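# Reproduce the reference drawing on the paper pad using markers

## Task

Using the markers, redraw the 'drawing' reference image on the paper pad. The image covers the entire sheet, and its upper edge belongs at the pad's long side farthest from the robot. The scrap strip next to the pad is for trials only and is not checked.

## Robot and tools

Robot: two arms, left_arm and right_arm, each ending in a five-jointed dexterous hand. The right arm has a right hand and the left arm has its mirror-image left hand. Base positions in the scene frame are left_arm (-0.015, +0.498, +0.040) m and right_arm (+0.031, -0.418, +0.040) m, both nearly unrotated about z.

Frames: the scene frame has its origin at table-top height, halfway between the nominal bases. +z is up, +x points out over the table away from the robot, and left_arm sits on the +y side. Fixed cameras and the table use the scene frame. Reported hand poses and velocities use each arm's own base frame. Motion offsets use the axes of that arm's current Hand target.

Hand point axes (right hand): +z runs along the straightened fingers toward the tips, +y points out of the palm face, and +x points across the palm away from the thumb. On the left hand, +x points toward the thumb. Straight fingertips reach about 0.112 m along +z from the hand point. A rigid mast on the palm side of the wrist can strike objects.

execute_actions(actions, cameras). actions is a list of actions. Each action is a list of up to 15 rows, one row per 1/30 s step. If an action has fewer rows, its last row is held for the rest. Each row is a single list of 48 numbers covering both arms, every value in [-1, 1]:
- left_arm dx, dy, dz, rx, ry, rz
- 16 left-hand motor goals
- left current_limit, left speed
- then the same 24 values for right_arm.
The six pose numbers are offsets, not poses. They are measured in the Hand target's own axes from where that target stood when the action began, and every row counts from that same start. 1.0 equals 0.6 m or 180 degrees. rx, ry, rz together form one rotation vector. Six zeros request the current Hand target again.
The 16 motor numbers are absolute goal angles scaled between each hinge's stops, in this order: index_mcp, index_abd, index_pip, index_dip, middle_mcp, middle_abd, middle_pip, middle_dip, ring_mcp, ring_abd, ring_pip, ring_dip, thumb_cmc, thumb_axl, thumb_mcp, thumb_ipl.
Open hand: +0.75, 0, +0.58, +0.70 for each finger, then thumb +0.71, +0.68, +0.23, +0.17. Lower values curl joints toward the palm.
current_limit maps -1..+1 to 0..550 mA, with a floor of 11 mA. Hinge speed is (speed+1)/2 of 8.5 rad/s. The initial values are +0.4 and -0.6.
A 0 in a motor slot is a real goal. To leave a hand unchanged, echo back its hand_goal, hand_current_limit and hand_speed.
cameras names which images to return; images come by default only when actions is empty.

move(target, speed, blend, stop_force, zero, blocking, cameras): drives hand points along straight lines.
- target: one 48-number row, or up to 15 such rows. Every pose offset counts from the Hand target at the start of the move, not from the previous row.
- speed: m/s, 0.002 to 3.6, default 0.25. Rotation is capped at twice that number in rad/s. Give one value, or one per target.
- blend: corner-rounding radius in m. 0 means stop at each target.
- stop_force: N, 3 to 120, shared by both arms. A path ends when the wrist sensor feels that much push against the motion. Don't rely on it while the hand rotates. Leave it out when backing away from a contact.
- zero: true re-zeroes the sensor first.
- blocking=false: returns after 0.5 s while the motion continues. It cannot be combined with stop_force.
The move lasts at least 0.5 s and at most 10 s. Its result adds a move: line giving the outcome (done, off_target, moving, held, fault) and any limits (paced = pose clipped, held = steps withheld). An arm not named in the outcome finished within 3 mm and 2 degrees. Moves do not avoid obstacles or the other arm. Path the hand around its own base rather than near it.

Other tools:
- wait(seconds 0 to 10): lets time pass while both arms hold.
- stop(): brakes a running move.
- zoom_image(camera, region [x0, y0, x1, y1]): enlarges part of the latest image, at most 504 px per side. Cameras are cam_high, cam_low, cam_above, cam_left_wrist, cam_right_wrist, each 672x504.
- show_instructions(): shows the reference image.
- zero_wrist_force(arm): arm is left_arm or right_arm.
- finished_scene(scene=1): ends the scene, permanently.

Result lines:
- Pose and velocity: end_effector_position (m), end_effector_quat_wxyz, and velocities, all in the base frame. Joint velocities may read "within noise".
- Hand Target: the last commanded pose after clipping. The real hand often stops a little short; send the missing distance as an offset.
- Hand motors: hand_goal, hand_measured, and hand_current_ma (positive means pushing toward -1). hand_state gives one word per motor: moving, goal, blocked or overload.
- Wrist sensor: Wrist force and Wrist torque are in the hand's axes, plus the peak-force reading since the last report.
- Warnings: a MOTOR HOT line warns of heating. After a HAND FAULT line, the remaining motion calls in that same reply are skipped.

Limits and hazards:
- Commanded orientation is clipped to within 32 degrees of the measured one at each step.
- A joint torque at its limit (wrist joints 24.6 N m, others 132) stops the arm for 10 s.
- An external force of roughly 150 N anywhere on the arm does the same.
- A hand motor drawing 495 mA or more for 5 s shuts off for 10 s.
- Arms pressing on each other can fail the scene.

Avoid slamming into the table or pad. Avoid pressing a marker hard onto the paper; the arm is stiff, and a target just beyond contact can trigger a fault. Don't drop markers or release them while moving, and never let anything leave the table.

Each tool is called after "Request:" by a JSON object that holds its "op" and its "data".

Reference images:

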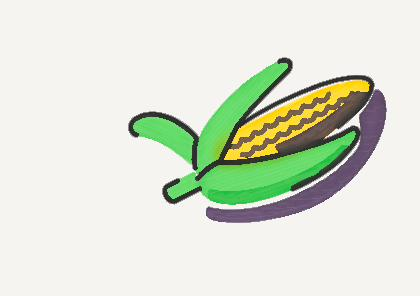

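## Session

Request:
{"op": "execute_actions", "data": {"actions": [], "cameras": ["all"]}}

Request:
{"op": "show_instructions", "data": {}}

Scene clock: 0.00 s.
left_arm: end_effector_position=(+0.7648, -0.1233, +0.1920) hand_goal=(+0.754, +0.000, +0.576, +0.696, +0.754, +0.000, +0.576, +0.696, +0.754, +0.000, +0.576, +0.696, +0.714, +0.678, +0.226, +0.168) hand_measured=(+0.754, +0.000, +0.576, +0.696, +0.754, +0.000, +0.576, +0.696, +0.754, +0.000, +0.576, +0.696, +0.714, +0.678, +0.226, +0.168) hand_current_ma=(+0, +0, +0, +0, +0, +0, +0, +0, +0, +0, +0, +0, +0, +0, +0, +0) hand_state=(goal, goal, goal, goal, goal, goal, goal, goal, goal, goal, goal, goal, goal, goal, goal, goal) hand_current_limit=0.40 hand_speed=-0.60 end_effector_quat_wxyz=(-0.219, +0.859, -0.454, -0.090) | right_arm: end_effector_position=(+0.7587, +0.3263, +0.0652) hand_goal=(+0.754, +0.000, +0.576, +0.696, +0.754, +0.000, +0.576, +0.696, +0.754, +0.000, +0.576, +0.696, +0.714, +0.678, +0.226, +0.168) hand_measured=(+0.754, +0.000, +0.576, +0.696, +0.754, +0.000, +0.576, +0.696, +0.754, +0.000, +0.576, +0.696, +0.714, +0.678, +0.226, +0.168) hand_current_ma=(+0, +0, +0, +0, +0, +0, +0, +0, +0, +0, +0, +0, +0, +0, +0, +0) hand_state=(goal, goal, goal, goal, goal, goal, goal, goal, goal, goal, goal, goal, goal, goal, goal, goal) hand_current_limit=0.40 hand_speed=-0.60 end_effector_quat_wxyz=(-0.109, -0.067, +0.955, -0.269)
Joint positions: left_arm=[3.097 -2.446 -0.717 -1.522 2.048 -3.778] | right_arm=[0.288 -0.461 0.492 -1.239 -2.046 -1.335]
Joint velocities: within noise
Joint torques (N m): no reading
Wrist force (N): no reading
Wrist torque (N m): no reading
Wrist force, peak (N): no reading
Hand target: left_arm +0.7648, -0.1233, +0.1920; -0.219, +0.859, -0.454, -0.090 | right_arm +0.7587, +0.3263, +0.0652; -0.109, -0.067, +0.955, -0.269

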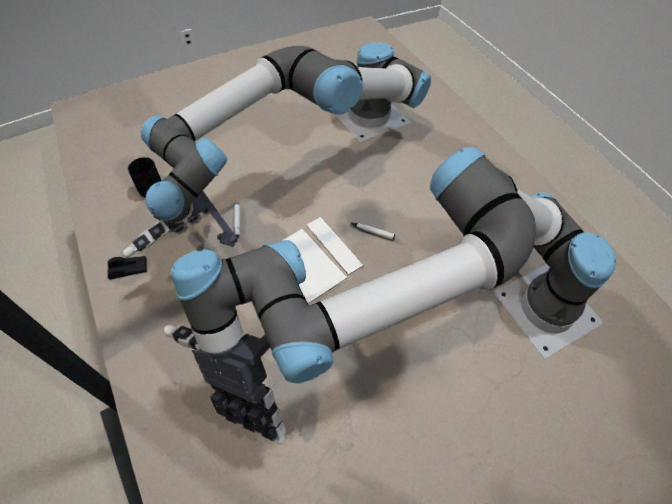

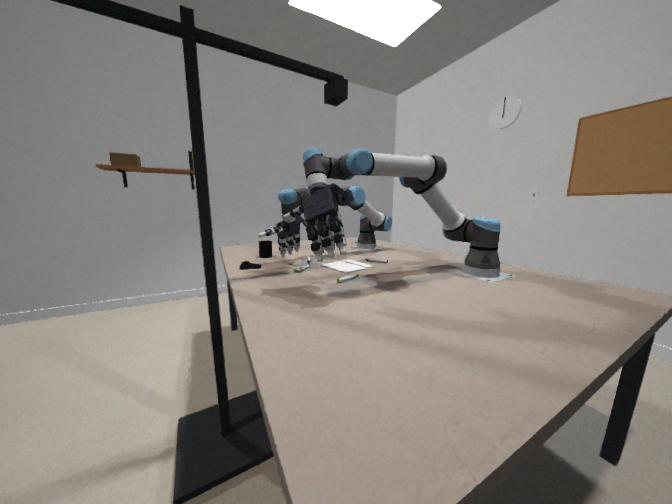

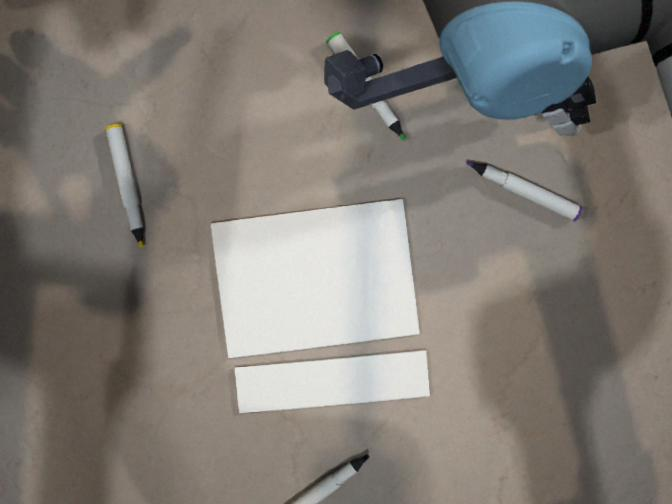

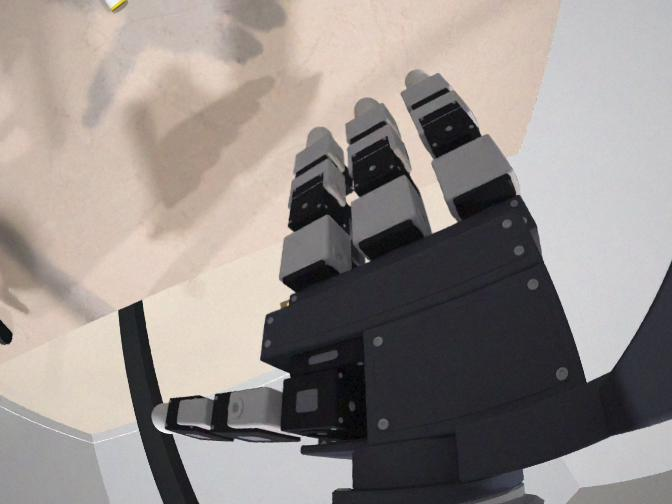

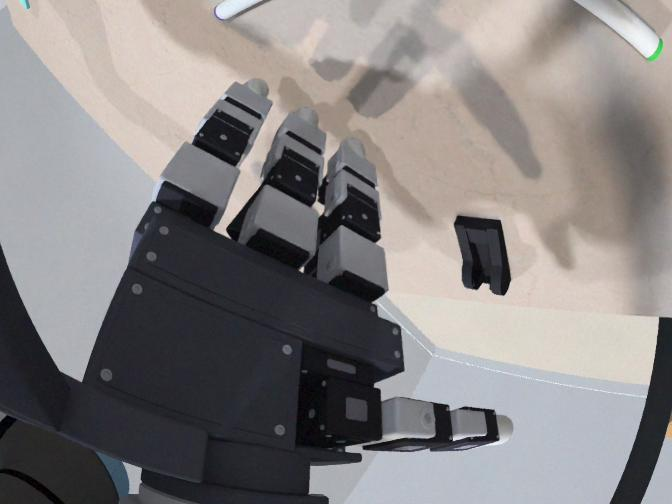

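Reference images for this scene: drawing.

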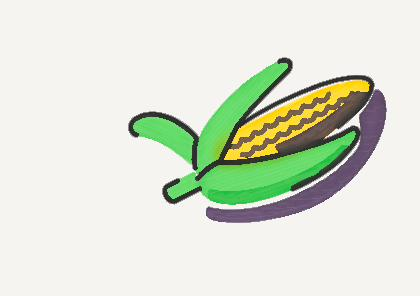

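Request:
{"op": "zoom_image", "data": {"camera": "cam_above", "region": [60, 90, 260, 270]}}

Request:
{"op": "zoom_image", "data": {"camera": "cam_above", "region": [300, 0, 600, 240]}}

Request:
{"op": "zoom_image", "data": {"camera": "cam_above", "region": [190, 180, 450, 420]}}

Request:
{"op": "zoom_image", "data": {"camera": "cam_above", "region": [250, 400, 450, 504]}}

Request:
{"op": "zoom_image", "data": {"camera": "cam_high", "region": [80, 120, 420, 360]}}

Request:
{"op": "zoom_image", "data": {"camera": "cam_low", "region": [220, 180, 420, 320]}}

Request:
{"op": "zoom_image", "data": {"camera": "cam_right_wrist", "region": [400, 180, 600, 330]}}

Scaled by 2.520.

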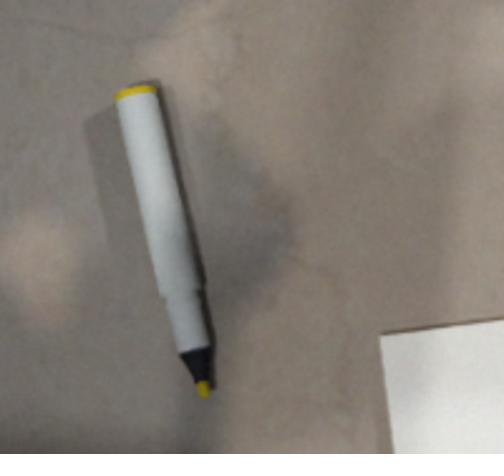

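Scaled by 1.680.

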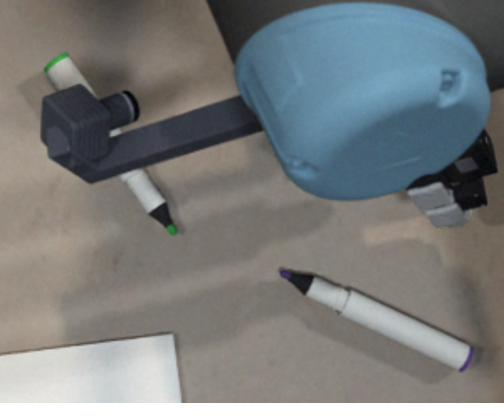

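Scaled by 1.938.

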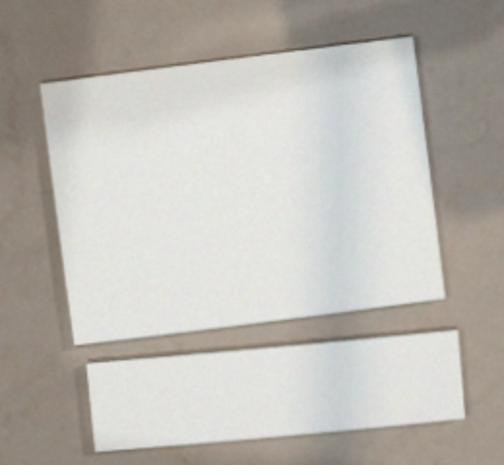

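Scaled by 2.520.

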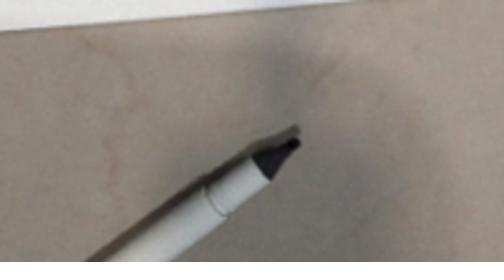

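Scaled by 1.482.

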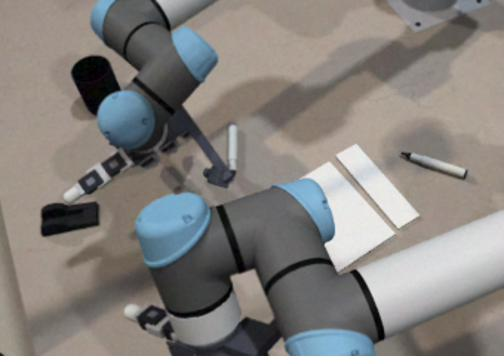

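Scaled by 2.520.

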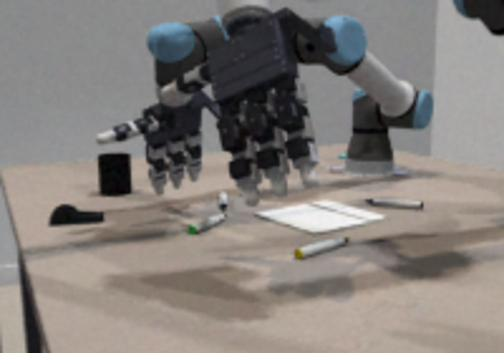

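Scaled by 2.520 from the camera's 672x504 image, which has a finer 960x720 frame.

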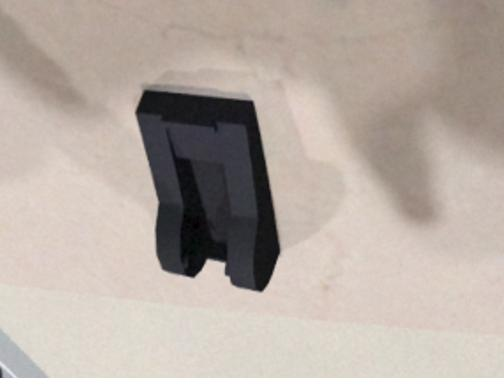

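Request:
{"op": "move", "data": {"target": [-0.82,-0.06,0.065,0,0,0, 0.754,0,0.576,0.696,0.754,0,0.576,0.696,0.754,0,0.576,0.696,0.714,0.678,0.226,0.168,0.4,-0.6, 0.0407,-0.0832,-0.1388,0,0,0, -0.153,0,-0.193,0.623,-0.153,0,-0.193,0.623,0.754,0,0.576,0.696,-0.671,0.678,0.226,0.168,0.4,-0.6], "cameras": ["cam_above","cam_high","cam_right_wrist"]}}

Scene clock: 114.60 s.
left_arm: end_effector_position=(+0.5149, +0.2767, +0.3417) hand_goal=(+0.754, +0.000, +0.576, +0.696, +0.754, +0.000, +0.576, +0.696, +0.754, +0.000, +0.576, +0.696, +0.714, +0.678, +0.226, +0.168) hand_measured=(+0.752, +0.000, +0.576, +0.696, +0.752, +0.000, +0.576, +0.696, +0.752, +0.000, +0.576, +0.696, +0.714, +0.678, +0.224, +0.168) hand_current_ma=(-1, +0, +0, +0, -1, +0, +0, +0, -2, +0, +0, +0, +0, -1, -2, +0) hand_state=(goal, goal, goal, goal, goal, goal, goal, goal, goal, goal, goal, goal, goal, goal, goal, goal) hand_current_limit=0.40 hand_speed=-0.60 end_effector_quat_wxyz=(-0.219, +0.859, -0.454, -0.090) | right_arm: end_effector_position=(+0.7581, +0.3260, +0.1650) hand_goal=(-0.152, +0.000, -0.192, +0.624, -0.152, +0.000, -0.192, +0.624, +0.754, +0.000, +0.576, +0.696, -0.670, +0.678, +0.226, +0.168) hand_measured=(-0.138, +0.000, -0.186, +0.628, -0.138, +0.000, -0.184, +0.626, +0.750, +0.000, +0.576, +0.696, -0.664, +0.678, +0.224, +0.168) hand_current_ma=(+59, +0, +25, +11, +61, +0, +32, +11, -16, +0, +2, +0, +27, -3, -8, -1) hand_state=(goal, goal, goal, goal, goal, goal, goal, goal, goal, goal, goal, goal, goal, goal, goal, goal) hand_current_limit=0.40 hand_speed=-0.60 end_effector_quat_wxyz=(-0.104, -0.067, +0.956, -0.267)
Joint positions: left_arm=[3.752 -1.824 -1.387 -1.177 1.928 -3.07] | right_arm=[0.288 -0.362 0.035 -0.894 -2.045 -1.338]
Joint torques (N m): left_arm=[10.16 42.47 34.54 4.62 -0.56 1.87] | right_arm=[-11.58 -57.22 -30.66 0.93 1.97 -1.37]
Wrist force (N): left_arm=[-0.1 0.1 0.0] | right_arm=[0.0 0.0 -0.1]
Wrist torque (N m): left_arm=[0.00 0.02 -0.08] | right_arm=[0.20 -0.02 0.07]
Wrist force, peak (N): left_arm=[-1.7 -0.1 0.3] | right_arm=[0.6 -0.2 0.2]
Hand target: left_arm +0.5149, +0.2768, +0.3417; -0.219, +0.859, -0.454, -0.090 | right_arm +0.7588, +0.3263, +0.1653; -0.109, -0.067, +0.955, -0.269
Off the commanded pose: left_arm 0.000 m, 0 deg | right_arm 0.001 m, 1 deg.
elbow stopped short (right arm): the move would have taken joint 3 (elbow) straighter than the controller allows.
move: done
camera_calibration:
cam_right_wrist: T_world_to_cam=[[0.682338, 0.543136, -0.489305, -0.574425], [0.603276, -0.0403224, 0.796513, -0.626289], [0.412884, -0.838676, -0.355174, 0.149231], [0, 0, 0, 1]] pos_world=[0.708162, 0.411894, 0.270781]
Images, in order (width x height): cam_high 672x504, cam_above 672x504, cam_right_wrist 672x504.

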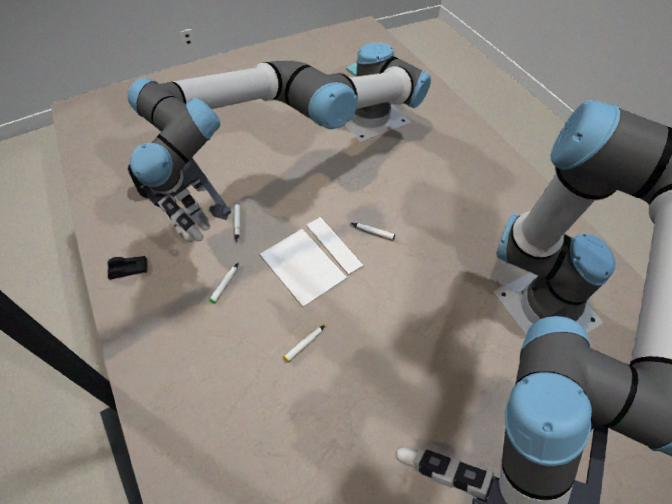

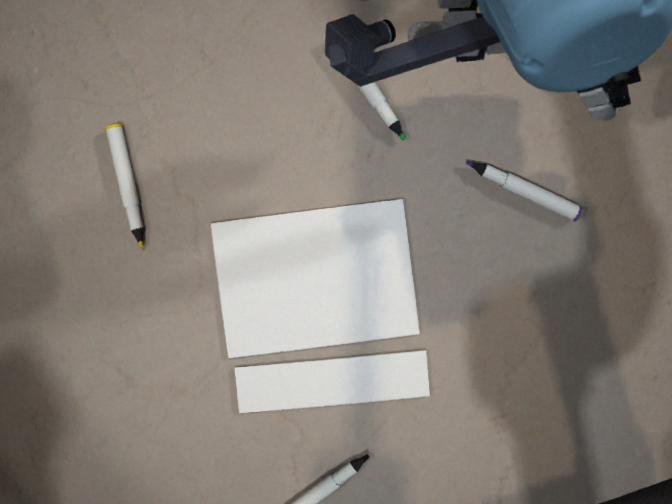

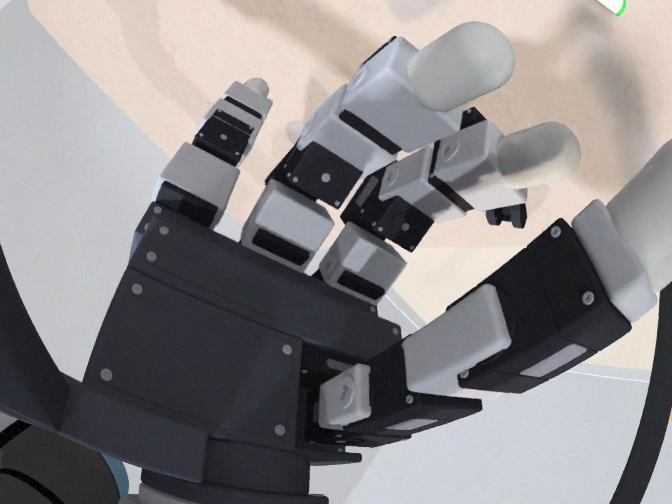

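Request:
{"op": "move", "data": {"target": [0,0,0,0,0,0, 0.754,0,0.576,0.696,0.754,0,0.576,0.696,0.754,0,0.576,0.696,0.714,0.678,0.226,0.168,0.4,-0.6, 0.0395,0.282,-0.0067,-0.0295,0.6059,0.5575, -0.153,0,-0.193,0.623,-0.153,0,-0.193,0.623,0.754,0,0.576,0.696,-0.671,0.678,0.226,0.168,0.4,-0.6], "speed": 0.3, "cameras": ["cam_above","cam_high","cam_low","cam_right_wrist"]}}

Scene clock: 157.17 s.
left_arm: end_effector_position=(+0.5149, +0.2768, +0.3417) hand_goal=(+0.754, +0.000, +0.576, +0.696, +0.754, +0.000, +0.576, +0.696, +0.754, +0.000, +0.576, +0.696, +0.714, +0.678, +0.226, +0.168) hand_measured=(+0.752, +0.000, +0.576, +0.696, +0.752, +0.000, +0.576, +0.696, +0.752, +0.000, +0.576, +0.696, +0.714, +0.678, +0.224, +0.168) hand_current_ma=(-1, +0, +0, +0, -1, +0, +0, +0, -2, +0, +0, +0, +0, -1, -2, +0) hand_state=(goal, goal, goal, goal, goal, goal, goal, goal, goal, goal, goal, goal, goal, goal, goal, goal) hand_current_limit=0.40 hand_speed=-0.60 end_effector_quat_wxyz=(-0.219, +0.859, -0.454, -0.090) | right_arm: end_effector_position=(+0.7052, +0.4700, +0.0901) hand_goal=(-0.152, +0.000, -0.192, +0.624, -0.152, +0.000, -0.192, +0.624, +0.754, +0.000, +0.576, +0.696, -0.670, +0.678, +0.226, +0.168) hand_measured=(-0.148, +0.000, -0.186, +0.628, -0.148, +0.000, -0.184, +0.626, +0.746, +0.000, +0.576, +0.696, -0.666, +0.678, +0.224, +0.168) hand_current_ma=(+14, +0, +22, +11, +15, +0, +29, +11, -35, +0, +1, +0, +14, -3, -8, -1) hand_state=(goal, goal, goal, goal, goal, goal, goal, goal, goal, goal, goal, goal, goal, goal, goal, goal) hand_current_limit=0.40 hand_speed=-0.60 end_effector_quat_wxyz=(-0.532, +0.796, +0.237, -0.161)
Joint positions: left_arm=[3.752 -1.823 -1.387 -1.177 1.928 -3.07] | right_arm=[0.233 -0.227 0.07 -0.72 -0.519 0.812]
Joint torques (N m): left_arm=[9.18 42.88 34.45 4.73 -0.45 1.62] | right_arm=[10.24 -74.56 -16.33 -3.79 3.83 1.56]
Wrist force (N): left_arm=[-0.3 0.3 0.0] | right_arm=[-1.0 -1.2 0.0]
Wrist torque (N m): left_arm=[0.02 0.03 -0.09] | right_arm=[-0.09 0.18 -0.14]
Wrist force, peak (N): left_arm=[0.0 0.6 0.3] | right_arm=[-0.9 -1.4 -0.2]
Hand target: left_arm +0.5149, +0.2768, +0.3417; -0.219, +0.859, -0.454, -0.090 | right_arm +0.7049, +0.4700, +0.0900; -0.532, +0.797, +0.237, -0.159
Off the commanded pose: left_arm 0.000 m, 0 deg | right_arm 0.000 m, 0 deg.
elbow stopped short (right arm): the move would have taken joint 3 (elbow) straighter than the controller allows.
move: done
camera_calibration:
cam_right_wrist: T_world_to_cam=[[-0.569032, -0.623958, -0.535611, 0.782034], [-0.0633209, -0.616163, 0.785069, 0.212946], [-0.819874, 0.480645, 0.311107, 0.454483], [0, 0, 0, 1]] pos_world=[0.831105, 0.400721, 0.110296]
Images, in order (width x height): cam_high 672x504, cam_low 672x504, cam_above 672x504, cam_right_wrist 672x504.

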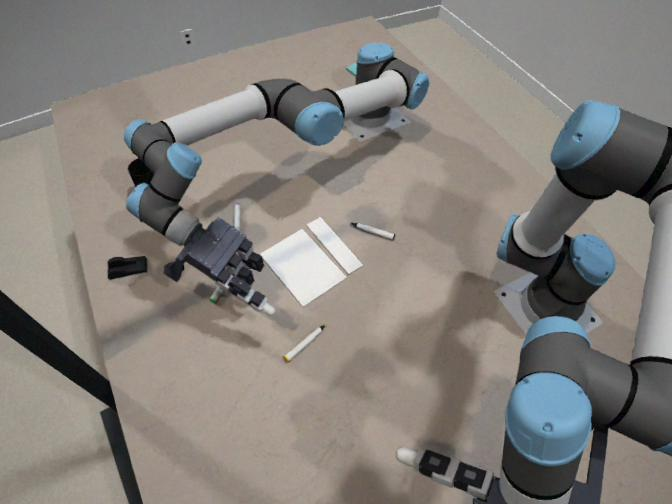

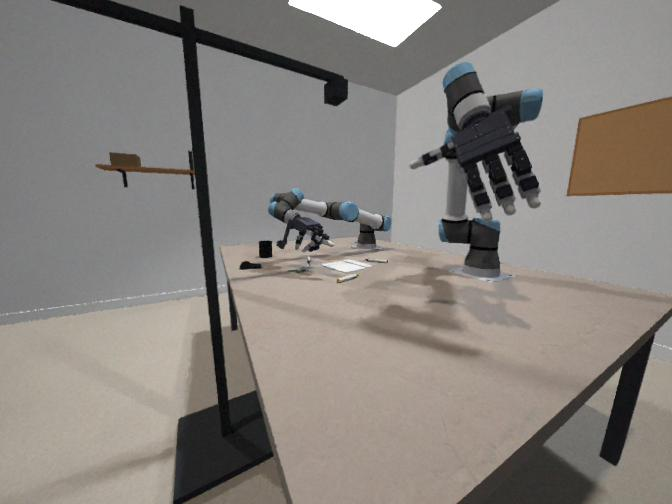

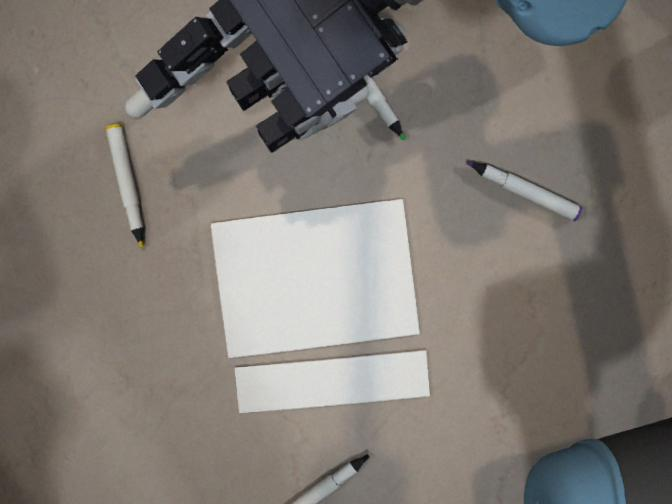

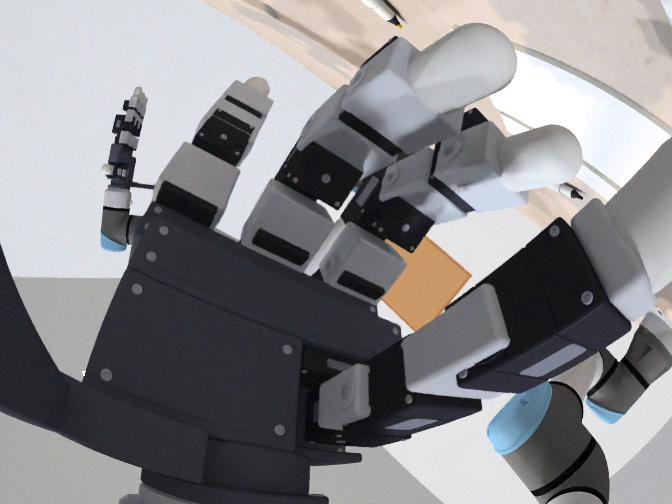

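Request:
{"op": "zoom_image", "data": {"camera": "cam_above", "region": [100, 0, 440, 240]}}

Request:
{"op": "zoom_image", "data": {"camera": "cam_high", "region": [120, 180, 330, 330]}}

Scaled by 1.482.

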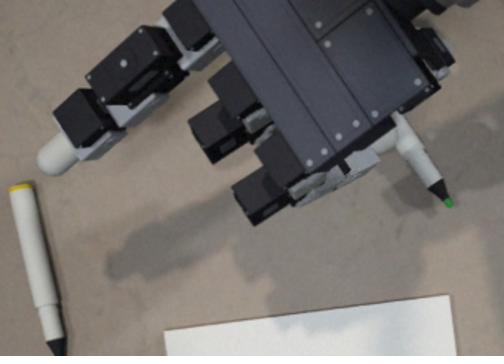

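Scaled by 2.400.

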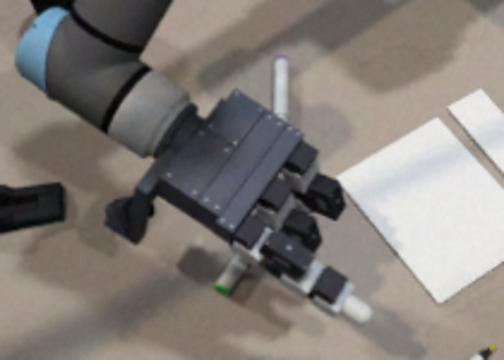

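Request:
{"op": "zoom_image", "data": {"camera": "cam_above", "region": [310, 40, 430, 150]}}

Scaled by 4.200.

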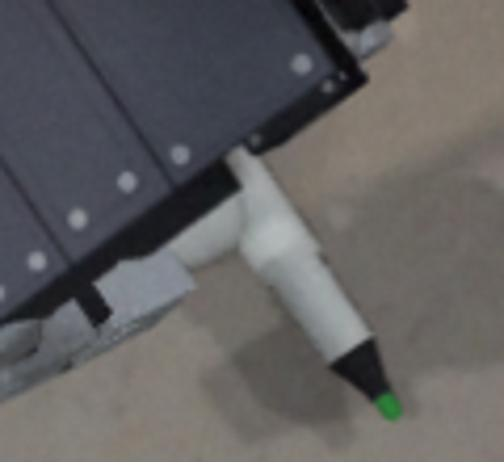

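Request:
{"op": "move", "data": {"target": [0,0,0,0,0,0, 0.754,0,0.576,0.696,0.754,0,0.576,0.696,0.754,0,0.576,0.696,0.714,0.678,0.226,0.168,0.4,-0.6, 0,0.1077,0.0449,0,0,0, -0.153,0,-0.193,0.623,-0.153,0,-0.193,0.623,0.754,0,0.576,0.696,-0.671,0.678,0.226,0.168,0.4,-0.6], "speed": 0.15, "cameras": ["cam_above","cam_high","cam_low","cam_right_wrist"]}}

Request:
{"op": "zoom_image", "data": {"camera": "cam_above", "region": [280, 0, 450, 150]}}

Request:
{"op": "zoom_image", "data": {"camera": "cam_low", "region": [230, 200, 400, 300]}}

Request:
{"op": "zoom_image", "data": {"camera": "cam_right_wrist", "region": [380, 0, 672, 250]}}

Scene clock: 208.80 s.
left_arm: end_effector_position=(+0.5149, +0.2768, +0.3417) hand_goal=(+0.754, +0.000, +0.576, +0.696, +0.754, +0.000, +0.576, +0.696, +0.754, +0.000, +0.576, +0.696, +0.714, +0.678, +0.226, +0.168) hand_measured=(+0.752, +0.000, +0.576, +0.696, +0.752, +0.000, +0.576, +0.696, +0.752, +0.000, +0.576, +0.696, +0.714, +0.678, +0.224, +0.168) hand_current_ma=(-1, +0, +0, +0, -1, +0, +0, +0, -2, +0, +0, +0, +0, -1, -2, +0) hand_state=(goal, goal, goal, goal, goal, goal, goal, goal, goal, goal, goal, goal, goal, goal, goal, goal) hand_current_limit=0.40 hand_speed=-0.60 end_effector_quat_wxyz=(-0.219, +0.859, -0.454, -0.090) | right_arm: end_effector_position=(+0.7047, +0.4700, +0.0200) hand_goal=(-0.152, +0.000, -0.192, +0.624, -0.152, +0.000, -0.192, +0.624, +0.754, +0.000, +0.576, +0.696, -0.670, +0.678, +0.226, +0.168) hand_measured=(-0.148, +0.000, -0.186, +0.628, -0.148, +0.000, -0.184, +0.626, +0.744, +0.000, +0.576, +0.696, -0.666, +0.678, +0.224, +0.168) hand_current_ma=(+14, +0, +21, +11, +14, +0, +27, +11, -38, +0, +0, +0, +13, -3, -8, -1) hand_state=(goal, goal, goal, goal, goal, goal, goal, goal, goal, goal, goal, goal, goal, goal, goal, goal) hand_current_limit=0.40 hand_speed=-0.60 end_effector_quat_wxyz=(-0.532, +0.797, +0.237, -0.159)
Joint positions: left_arm=[3.752 -1.823 -1.387 -1.177 1.928 -3.07] | right_arm=[0.233 -0.279 0.355 -0.96 -0.517 0.817]
Joint torques (N m): left_arm=[9.01 42.55 34.18 4.78 -0.56 1.64] | right_arm=[-11.05 -74.18 -16.94 -3.72 3.79 1.46]
Wrist force (N): left_arm=[-0.1 0.1 0.1] | right_arm=[-0.7 -1.0 0.0]
Wrist torque (N m): left_arm=[-0.01 0.01 -0.07] | right_arm=[-0.09 0.14 -0.12]
Wrist force, peak (N): left_arm=[-0.2 0.6 0.1] | right_arm=[-0.9 -2.2 -0.5]
Hand target: left_arm +0.5149, +0.2768, +0.3417; -0.219, +0.859, -0.454, -0.090 | right_arm +0.7047, +0.4700, +0.0200; -0.532, +0.797, +0.237, -0.159
Off the commanded pose: left_arm 0.000 m, 0 deg | right_arm 0.000 m, 0 deg.
move: done
camera_calibration:
cam_right_wrist: T_world_to_cam=[[-0.569461, -0.622411, -0.536953, 0.743847], [-0.0669216, -0.615942, 0.784944, 0.270314], [-0.81929, 0.482929, 0.309102, 0.474339], [0, 0, 0, 1]] pos_world=[0.830302, 0.400405, 0.0406104]
Images, in order (width x height): cam_high 672x504, cam_low 672x504, cam_above 672x504, cam_right_wrist 672x504.

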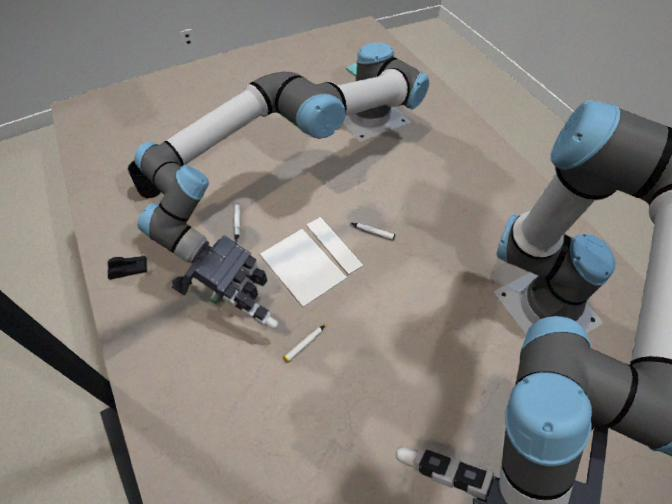

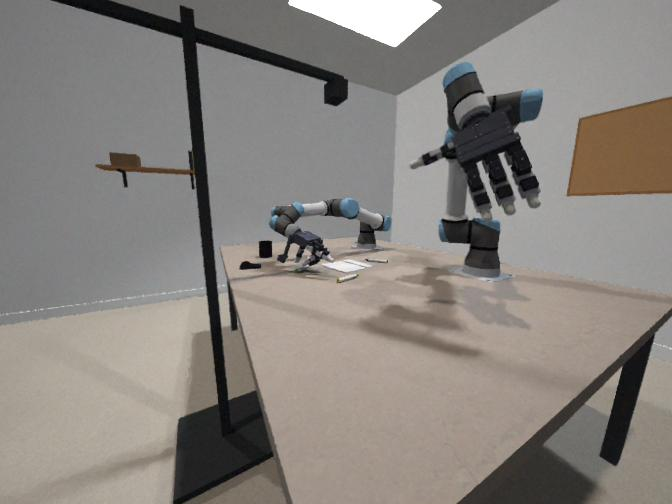

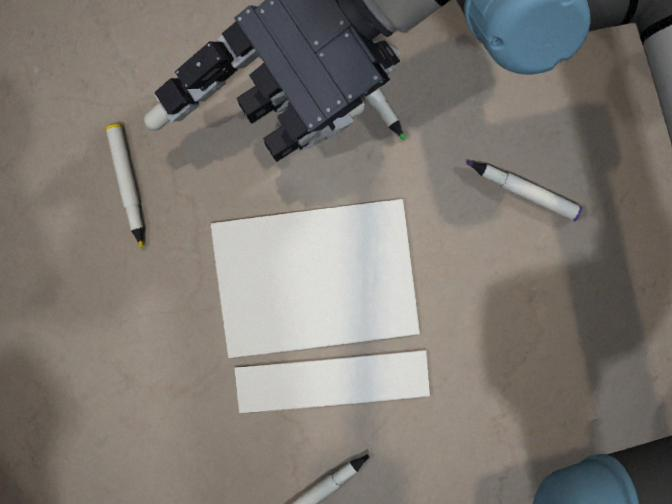

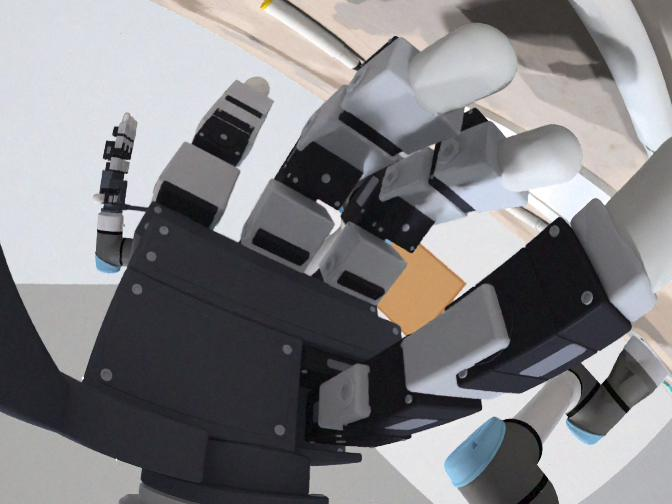

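Scaled by 2.965.

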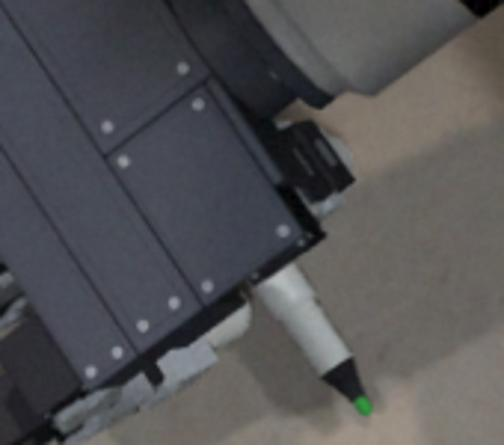

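Scaled by 2.965.

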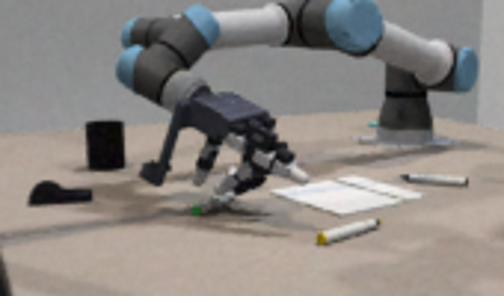

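Scaled by 1.726 from the camera's 672x504 image, which has a finer 960x720 frame.

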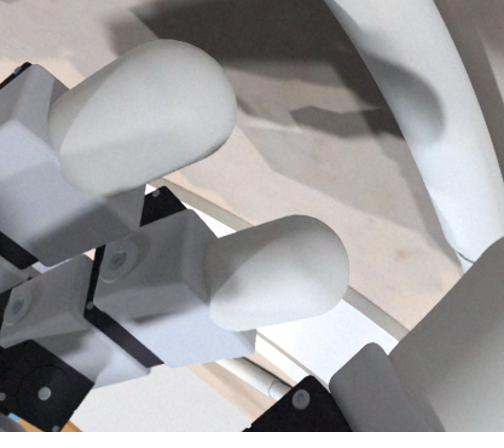

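Request:
{"op": "move", "data": {"target": [0,0,0,0,0,0, 0.754,0,0.576,0.696,0.754,0,0.576,0.696,0.754,0,0.576,0.696,0.714,0.678,0.226,0.168,0.4,-0.6, 0,0.0431,0.0179,0,0,0, -0.153,0,-0.193,0.623,-0.153,0,-0.193,0.623,0.754,0,0.576,0.696,-0.671,0.678,0.226,0.168,0.4,-0.6], "speed": 0.04, "stop_force": 6, "cameras": ["cam_above","cam_low","cam_right_wrist"]}}

Request:
{"op": "zoom_image", "data": {"camera": "cam_right_wrist", "region": [380, 0, 672, 250]}}

Request:
{"op": "zoom_image", "data": {"camera": "cam_low", "region": [250, 220, 350, 290]}}

Scene clock: 227.03 s.
left_arm: end_effector_position=(+0.5149, +0.2768, +0.3417) hand_goal=(+0.754, +0.000, +0.576, +0.696, +0.754, +0.000, +0.576, +0.696, +0.754, +0.000, +0.576, +0.696, +0.714, +0.678, +0.226, +0.168) hand_measured=(+0.752, +0.000, +0.576, +0.696, +0.752, +0.000, +0.576, +0.696, +0.752, +0.000, +0.576, +0.696, +0.714, +0.678, +0.224, +0.168) hand_current_ma=(-1, +0, +0, +0, -1, +0, +0, +0, -2, +0, +0, +0, +0, -1, -2, +0) hand_state=(goal, goal, goal, goal, goal, goal, goal, goal, goal, goal, goal, goal, goal, goal, goal, goal) hand_current_limit=0.40 hand_speed=-0.60 end_effector_quat_wxyz=(-0.219, +0.859, -0.454, -0.090) | right_arm: end_effector_position=(+0.7046, +0.4700, -0.0080) hand_goal=(-0.152, +0.000, -0.192, +0.624, -0.152, +0.000, -0.192, +0.624, +0.754, +0.000, +0.576, +0.696, -0.670, +0.678, +0.226, +0.168) hand_measured=(-0.148, +0.000, -0.186, +0.628, -0.148, +0.000, -0.184, +0.626, +0.744, +0.000, +0.576, +0.696, -0.666, +0.678, +0.224, +0.168) hand_current_ma=(+14, +0, +21, +11, +14, +0, +27, +11, -38, +0, +0, +0, +13, -3, -8, -1) hand_state=(goal, goal, goal, goal, goal, goal, goal, goal, goal, goal, goal, goal, goal, goal, goal, goal) hand_current_limit=0.40 hand_speed=-0.60 end_effector_quat_wxyz=(-0.532, +0.797, +0.237, -0.159)
Joint positions: left_arm=[3.752 -1.823 -1.387 -1.177 1.928 -3.07] | right_arm=[0.233 -0.261 0.391 -1.014 -0.517 0.817]
Joint torques (N m): left_arm=[9.04 43.29 34.4 4.52 -0.51 1.68] | right_arm=[-7.7 -58.73 -16.89 -3.95 3.54 1.58]
Wrist force (N): left_arm=[-0.3 0.2 -0.1] | right_arm=[-0.7 -1.1 -0.1]
Wrist torque (N m): left_arm=[0.03 0.04 -0.09] | right_arm=[-0.09 0.14 -0.11]
Wrist force, peak (N): left_arm=[0.2 0.6 0.2] | right_arm=[-0.8 -1.7 -0.2]
Hand target: left_arm +0.5149, +0.2768, +0.3417; -0.219, +0.859, -0.454, -0.090 | right_arm +0.7046, +0.4700, -0.0080; -0.532, +0.797, +0.237, -0.159
Off the commanded pose: left_arm 0.000 m, 0 deg | right_arm 0.000 m, 0 deg.
move: done
camera_calibration:
cam_right_wrist: T_world_to_cam=[[-0.569463, -0.622371, -0.536997, 0.728679], [-0.0670694, -0.615911, 0.784956, 0.292334], [-0.819276, 0.48302, 0.308996, 0.482913], [0, 0, 0, 1]] pos_world=[0.830202, 0.400304, 0.0126111]
Images, in order (width x height): cam_low 672x504, cam_above 672x504, cam_right_wrist 672x504.

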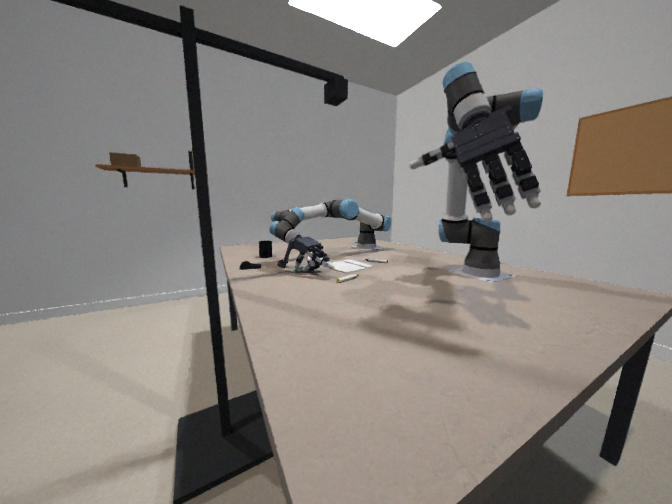

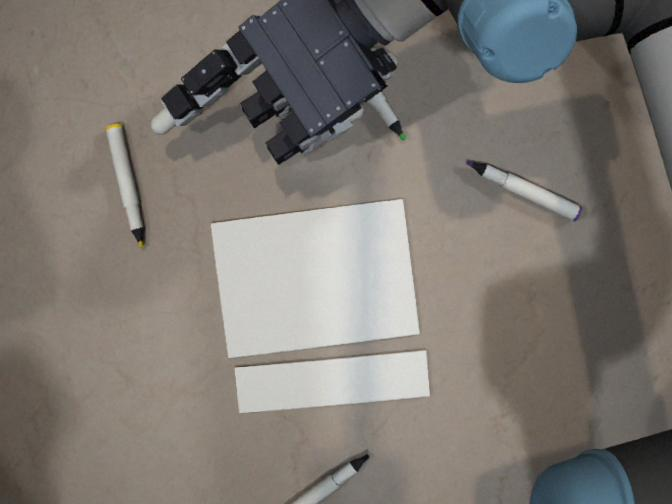

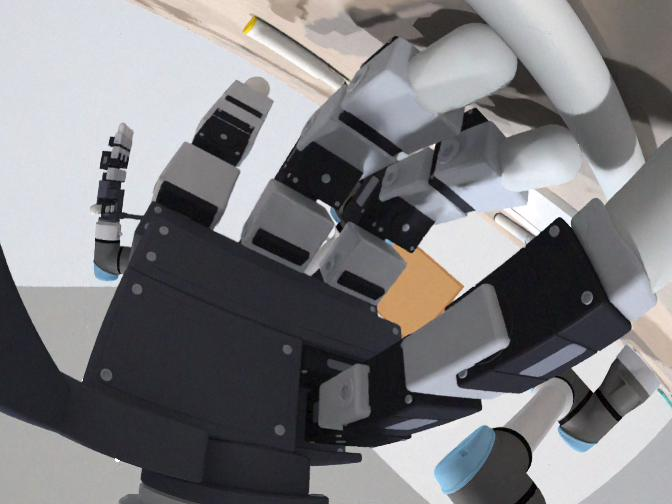

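Scaled by 1.726 from the camera's 672x504 image, which has a finer 960x720 frame.

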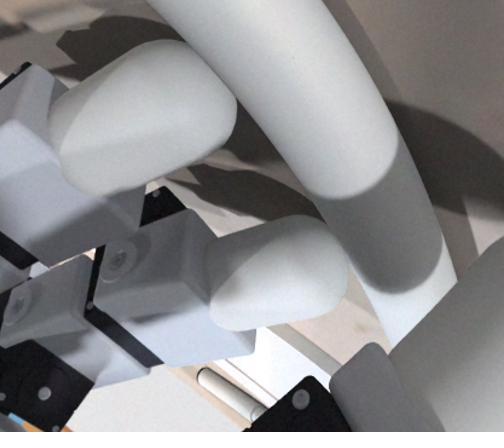

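Scaled by 5.040.

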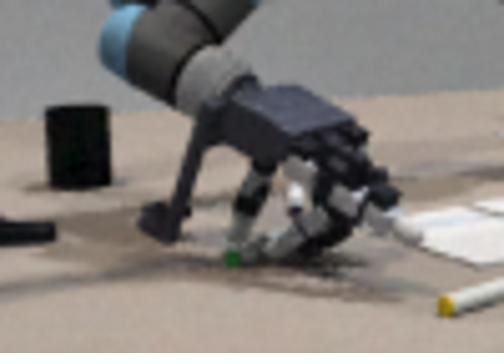

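Request:
{"op": "move", "data": {"target": [0,0,0,0,0,0, 0.754,0,0.576,0.696,0.754,0,0.576,0.696,0.754,0,0.576,0.696,0.714,0.678,0.226,0.168,0.4,-0.6, 0,0,0,0,0,0, -0.153,0,-0.193,0.623,-0.153,0,-0.193,0.623,0.754,0,0.576,0.696,-0.671,0.678,-0.05,0.168,0.3,-0.9], "cameras": ["cam_above","cam_right_wrist"]}}

Request:
{"op": "zoom_image", "data": {"camera": "cam_right_wrist", "region": [380, 0, 672, 250]}}

Scene clock: 234.70 s.
left_arm: end_effector_position=(+0.5149, +0.2768, +0.3417) hand_goal=(+0.754, +0.000, +0.576, +0.696, +0.754, +0.000, +0.576, +0.696, +0.754, +0.000, +0.576, +0.696, +0.714, +0.678, +0.226, +0.168) hand_measured=(+0.752, +0.000, +0.576, +0.696, +0.752, +0.000, +0.576, +0.696, +0.752, +0.000, +0.576, +0.696, +0.714, +0.678, +0.224, +0.168) hand_current_ma=(-1, +0, +0, +0, -1, +0, +0, +0, -2, +0, +0, +0, +0, -1, -2, +0) hand_state=(goal, goal, goal, goal, goal, goal, goal, goal, goal, goal, goal, goal, goal, goal, goal, goal) hand_current_limit=0.40 hand_speed=-0.60 end_effector_quat_wxyz=(-0.219, +0.859, -0.454, -0.090) | right_arm: end_effector_position=(+0.7046, +0.4700, -0.0080) hand_goal=(-0.152, +0.000, -0.192, +0.624, -0.152, +0.000, -0.192, +0.624, +0.754, +0.000, +0.576, +0.696, -0.670, +0.678, -0.050, +0.168) hand_measured=(-0.148, +0.000, -0.186, +0.628, -0.146, +0.000, -0.184, +0.626, +0.744, +0.000, +0.576, +0.696, -0.666, +0.678, +0.070, +0.178) hand_current_ma=(+19, +0, +21, +11, +20, +0, +27, +11, -38, +0, +0, +0, +13, -3, +357, +50) hand_state=(goal, goal, goal, goal, goal, goal, goal, goal, goal, goal, goal, goal, goal, goal, blocked, goal) hand_current_limit=0.30 hand_speed=-0.90 end_effector_quat_wxyz=(-0.532, +0.797, +0.237, -0.159)
Joint positions: left_arm=[3.752 -1.823 -1.387 -1.177 1.928 -3.07] | right_arm=[0.233 -0.261 0.391 -1.014 -0.517 0.817]
Joint torques (N m): left_arm=[10.2 43.4 33.65 4.57 -0.69 1.74] | right_arm=[6.06 -64.37 -16.37 -3.69 3.64 1.55]
Wrist force (N): left_arm=[0.1 0.2 0.2] | right_arm=[-0.9 -2.5 -1.6]
Wrist torque (N m): left_arm=[0.00 0.00 -0.06] | right_arm=[-0.23 0.18 -0.14]
Wrist force, peak (N): left_arm=[0.2 0.6 -0.1] | right_arm=[-0.9 -3.2 -1.4]
Hand target: left_arm +0.5149, +0.2768, +0.3417; -0.219, +0.859, -0.454, -0.090 | right_arm +0.7046, +0.4700, -0.0080; -0.532, +0.797, +0.237, -0.159
Off the commanded pose: left_arm 0.000 m, 0 deg | right_arm 0.000 m, 0 deg.
move: done
camera_calibration:
cam_right_wrist: T_world_to_cam=[[-0.569463, -0.622371, -0.536997, 0.728679], [-0.0670694, -0.615911, 0.784956, 0.292334], [-0.819276, 0.48302, 0.308996, 0.482913], [0, 0, 0, 1]] pos_world=[0.830202, 0.400304, 0.0126111]
Images, in order (width x height): cam_above 672x504, cam_right_wrist 672x504.

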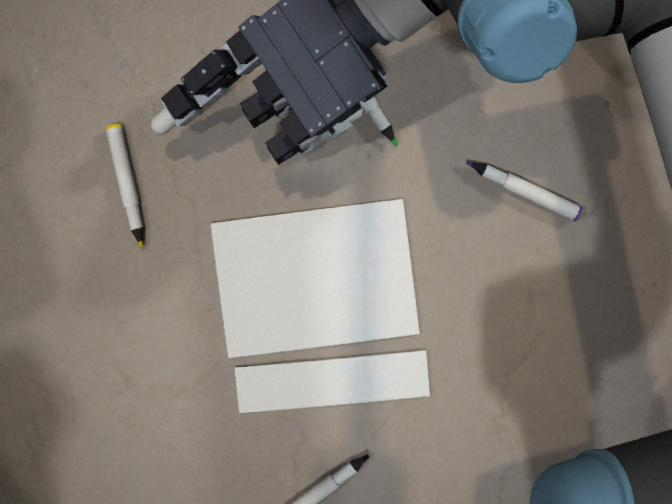

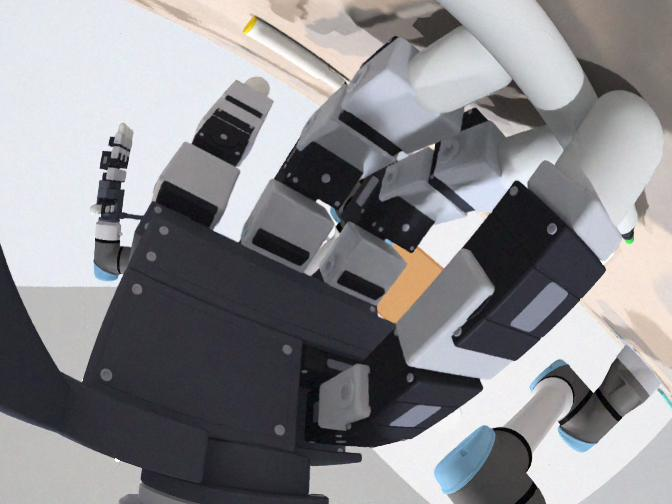

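Scaled by 1.726 from the camera's 672x504 image, which has a finer 960x720 frame.

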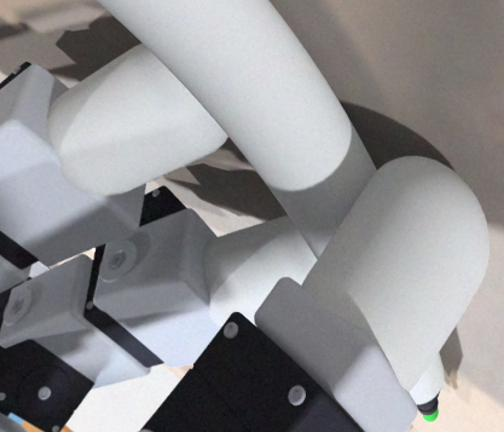

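Request:
{"op": "move", "data": {"target": [0,0,0,0,0,0, 0.754,0,0.576,0.696,0.754,0,0.576,0.696,0.754,0,0.576,0.696,0.714,0.678,0.226,0.168,0.4,-0.6, 0,0,0,0,0,0, -0.2,0,-0.2,0.6,-0.2,0,-0.2,0.6,0.754,0,0.576,0.696,-0.671,0.678,-0.08,0.14,0.4,-0.9], "cameras": ["cam_right_wrist"]}}

Scene clock: 240.23 s.
left_arm: end_effector_position=(+0.5149, +0.2768, +0.3417) hand_goal=(+0.754, +0.000, +0.576, +0.696, +0.754, +0.000, +0.576, +0.696, +0.754, +0.000, +0.576, +0.696, +0.714, +0.678, +0.226, +0.168) hand_measured=(+0.752, +0.000, +0.576, +0.696, +0.752, +0.000, +0.576, +0.696, +0.752, +0.000, +0.576, +0.696, +0.714, +0.678, +0.224, +0.168) hand_current_ma=(-1, +0, +0, +0, -1, +0, +0, +0, -2, +0, +0, +0, +0, -1, -2, +0) hand_state=(goal, goal, goal, goal, goal, goal, goal, goal, goal, goal, goal, goal, goal, goal, goal, goal) hand_current_limit=0.40 hand_speed=-0.60 end_effector_quat_wxyz=(-0.219, +0.859, -0.454, -0.090) | right_arm: end_effector_position=(+0.7046, +0.4700, -0.0080) hand_goal=(-0.200, +0.000, -0.200, +0.600, -0.200, +0.000, -0.200, +0.600, +0.754, +0.000, +0.576, +0.696, -0.670, +0.678, -0.080, +0.140) hand_measured=(-0.148, +0.000, -0.188, +0.614, -0.146, +0.000, -0.186, +0.614, +0.744, +0.000, +0.576, +0.696, -0.666, +0.678, +0.070, +0.176) hand_current_ma=(+244, +0, +51, +58, +249, +0, +58, +59, -38, +0, +0, +0, +13, -3, +385, +208) hand_state=(blocked, goal, goal, goal, blocked, goal, goal, goal, goal, goal, goal, goal, goal, goal, blocked, blocked) hand_current_limit=0.40 hand_speed=-0.90 end_effector_quat_wxyz=(-0.532, +0.797, +0.237, -0.159)
Joint positions: left_arm=[3.752 -1.823 -1.387 -1.177 1.928 -3.07] | right_arm=[0.233 -0.261 0.391 -1.014 -0.517 0.817]
Joint torques (N m): left_arm=[8.93 42.83 34.28 4.53 -0.48 1.62] | right_arm=[8.99 -69.51 -16.83 -2.99 2.8 0.92]
Wrist force (N): left_arm=[0.0 0.4 0.1] | right_arm=[-0.9 -1.0 -0.2]
Wrist torque (N m): left_arm=[0.02 0.01 -0.06] | right_arm=[-0.08 0.17 -0.13]
Wrist force, peak (N): left_arm=[-0.1 0.6 -0.1] | right_arm=[-1.1 -3.5 -1.8]
Hand target: left_arm +0.5149, +0.2768, +0.3417; -0.219, +0.859, -0.454, -0.090 | right_arm +0.7046, +0.4700, -0.0080; -0.532, +0.797, +0.237, -0.159
Off the commanded pose: left_arm 0.000 m, 0 deg | right_arm 0.000 m, 0 deg.
move: done
camera_calibration:
cam_right_wrist: T_world_to_cam=[[-0.569463, -0.622371, -0.536997, 0.728679], [-0.0670694, -0.615911, 0.784956, 0.292334], [-0.819276, 0.48302, 0.308996, 0.482913], [0, 0, 0, 1]] pos_world=[0.830202, 0.400304, 0.0126111]
Images, in order (width x height): cam_right_wrist 672x504.

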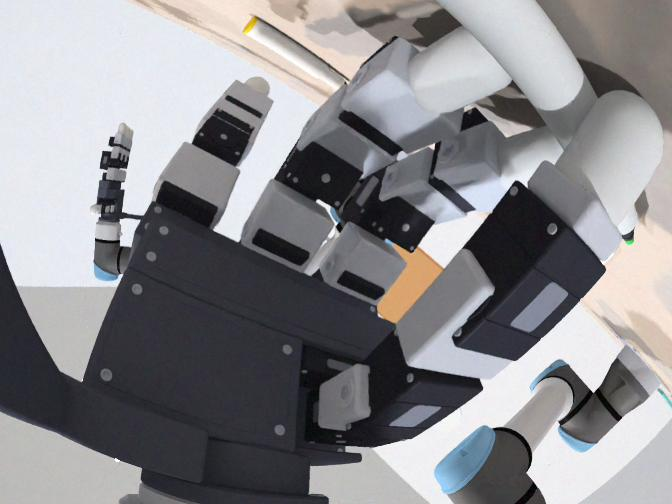

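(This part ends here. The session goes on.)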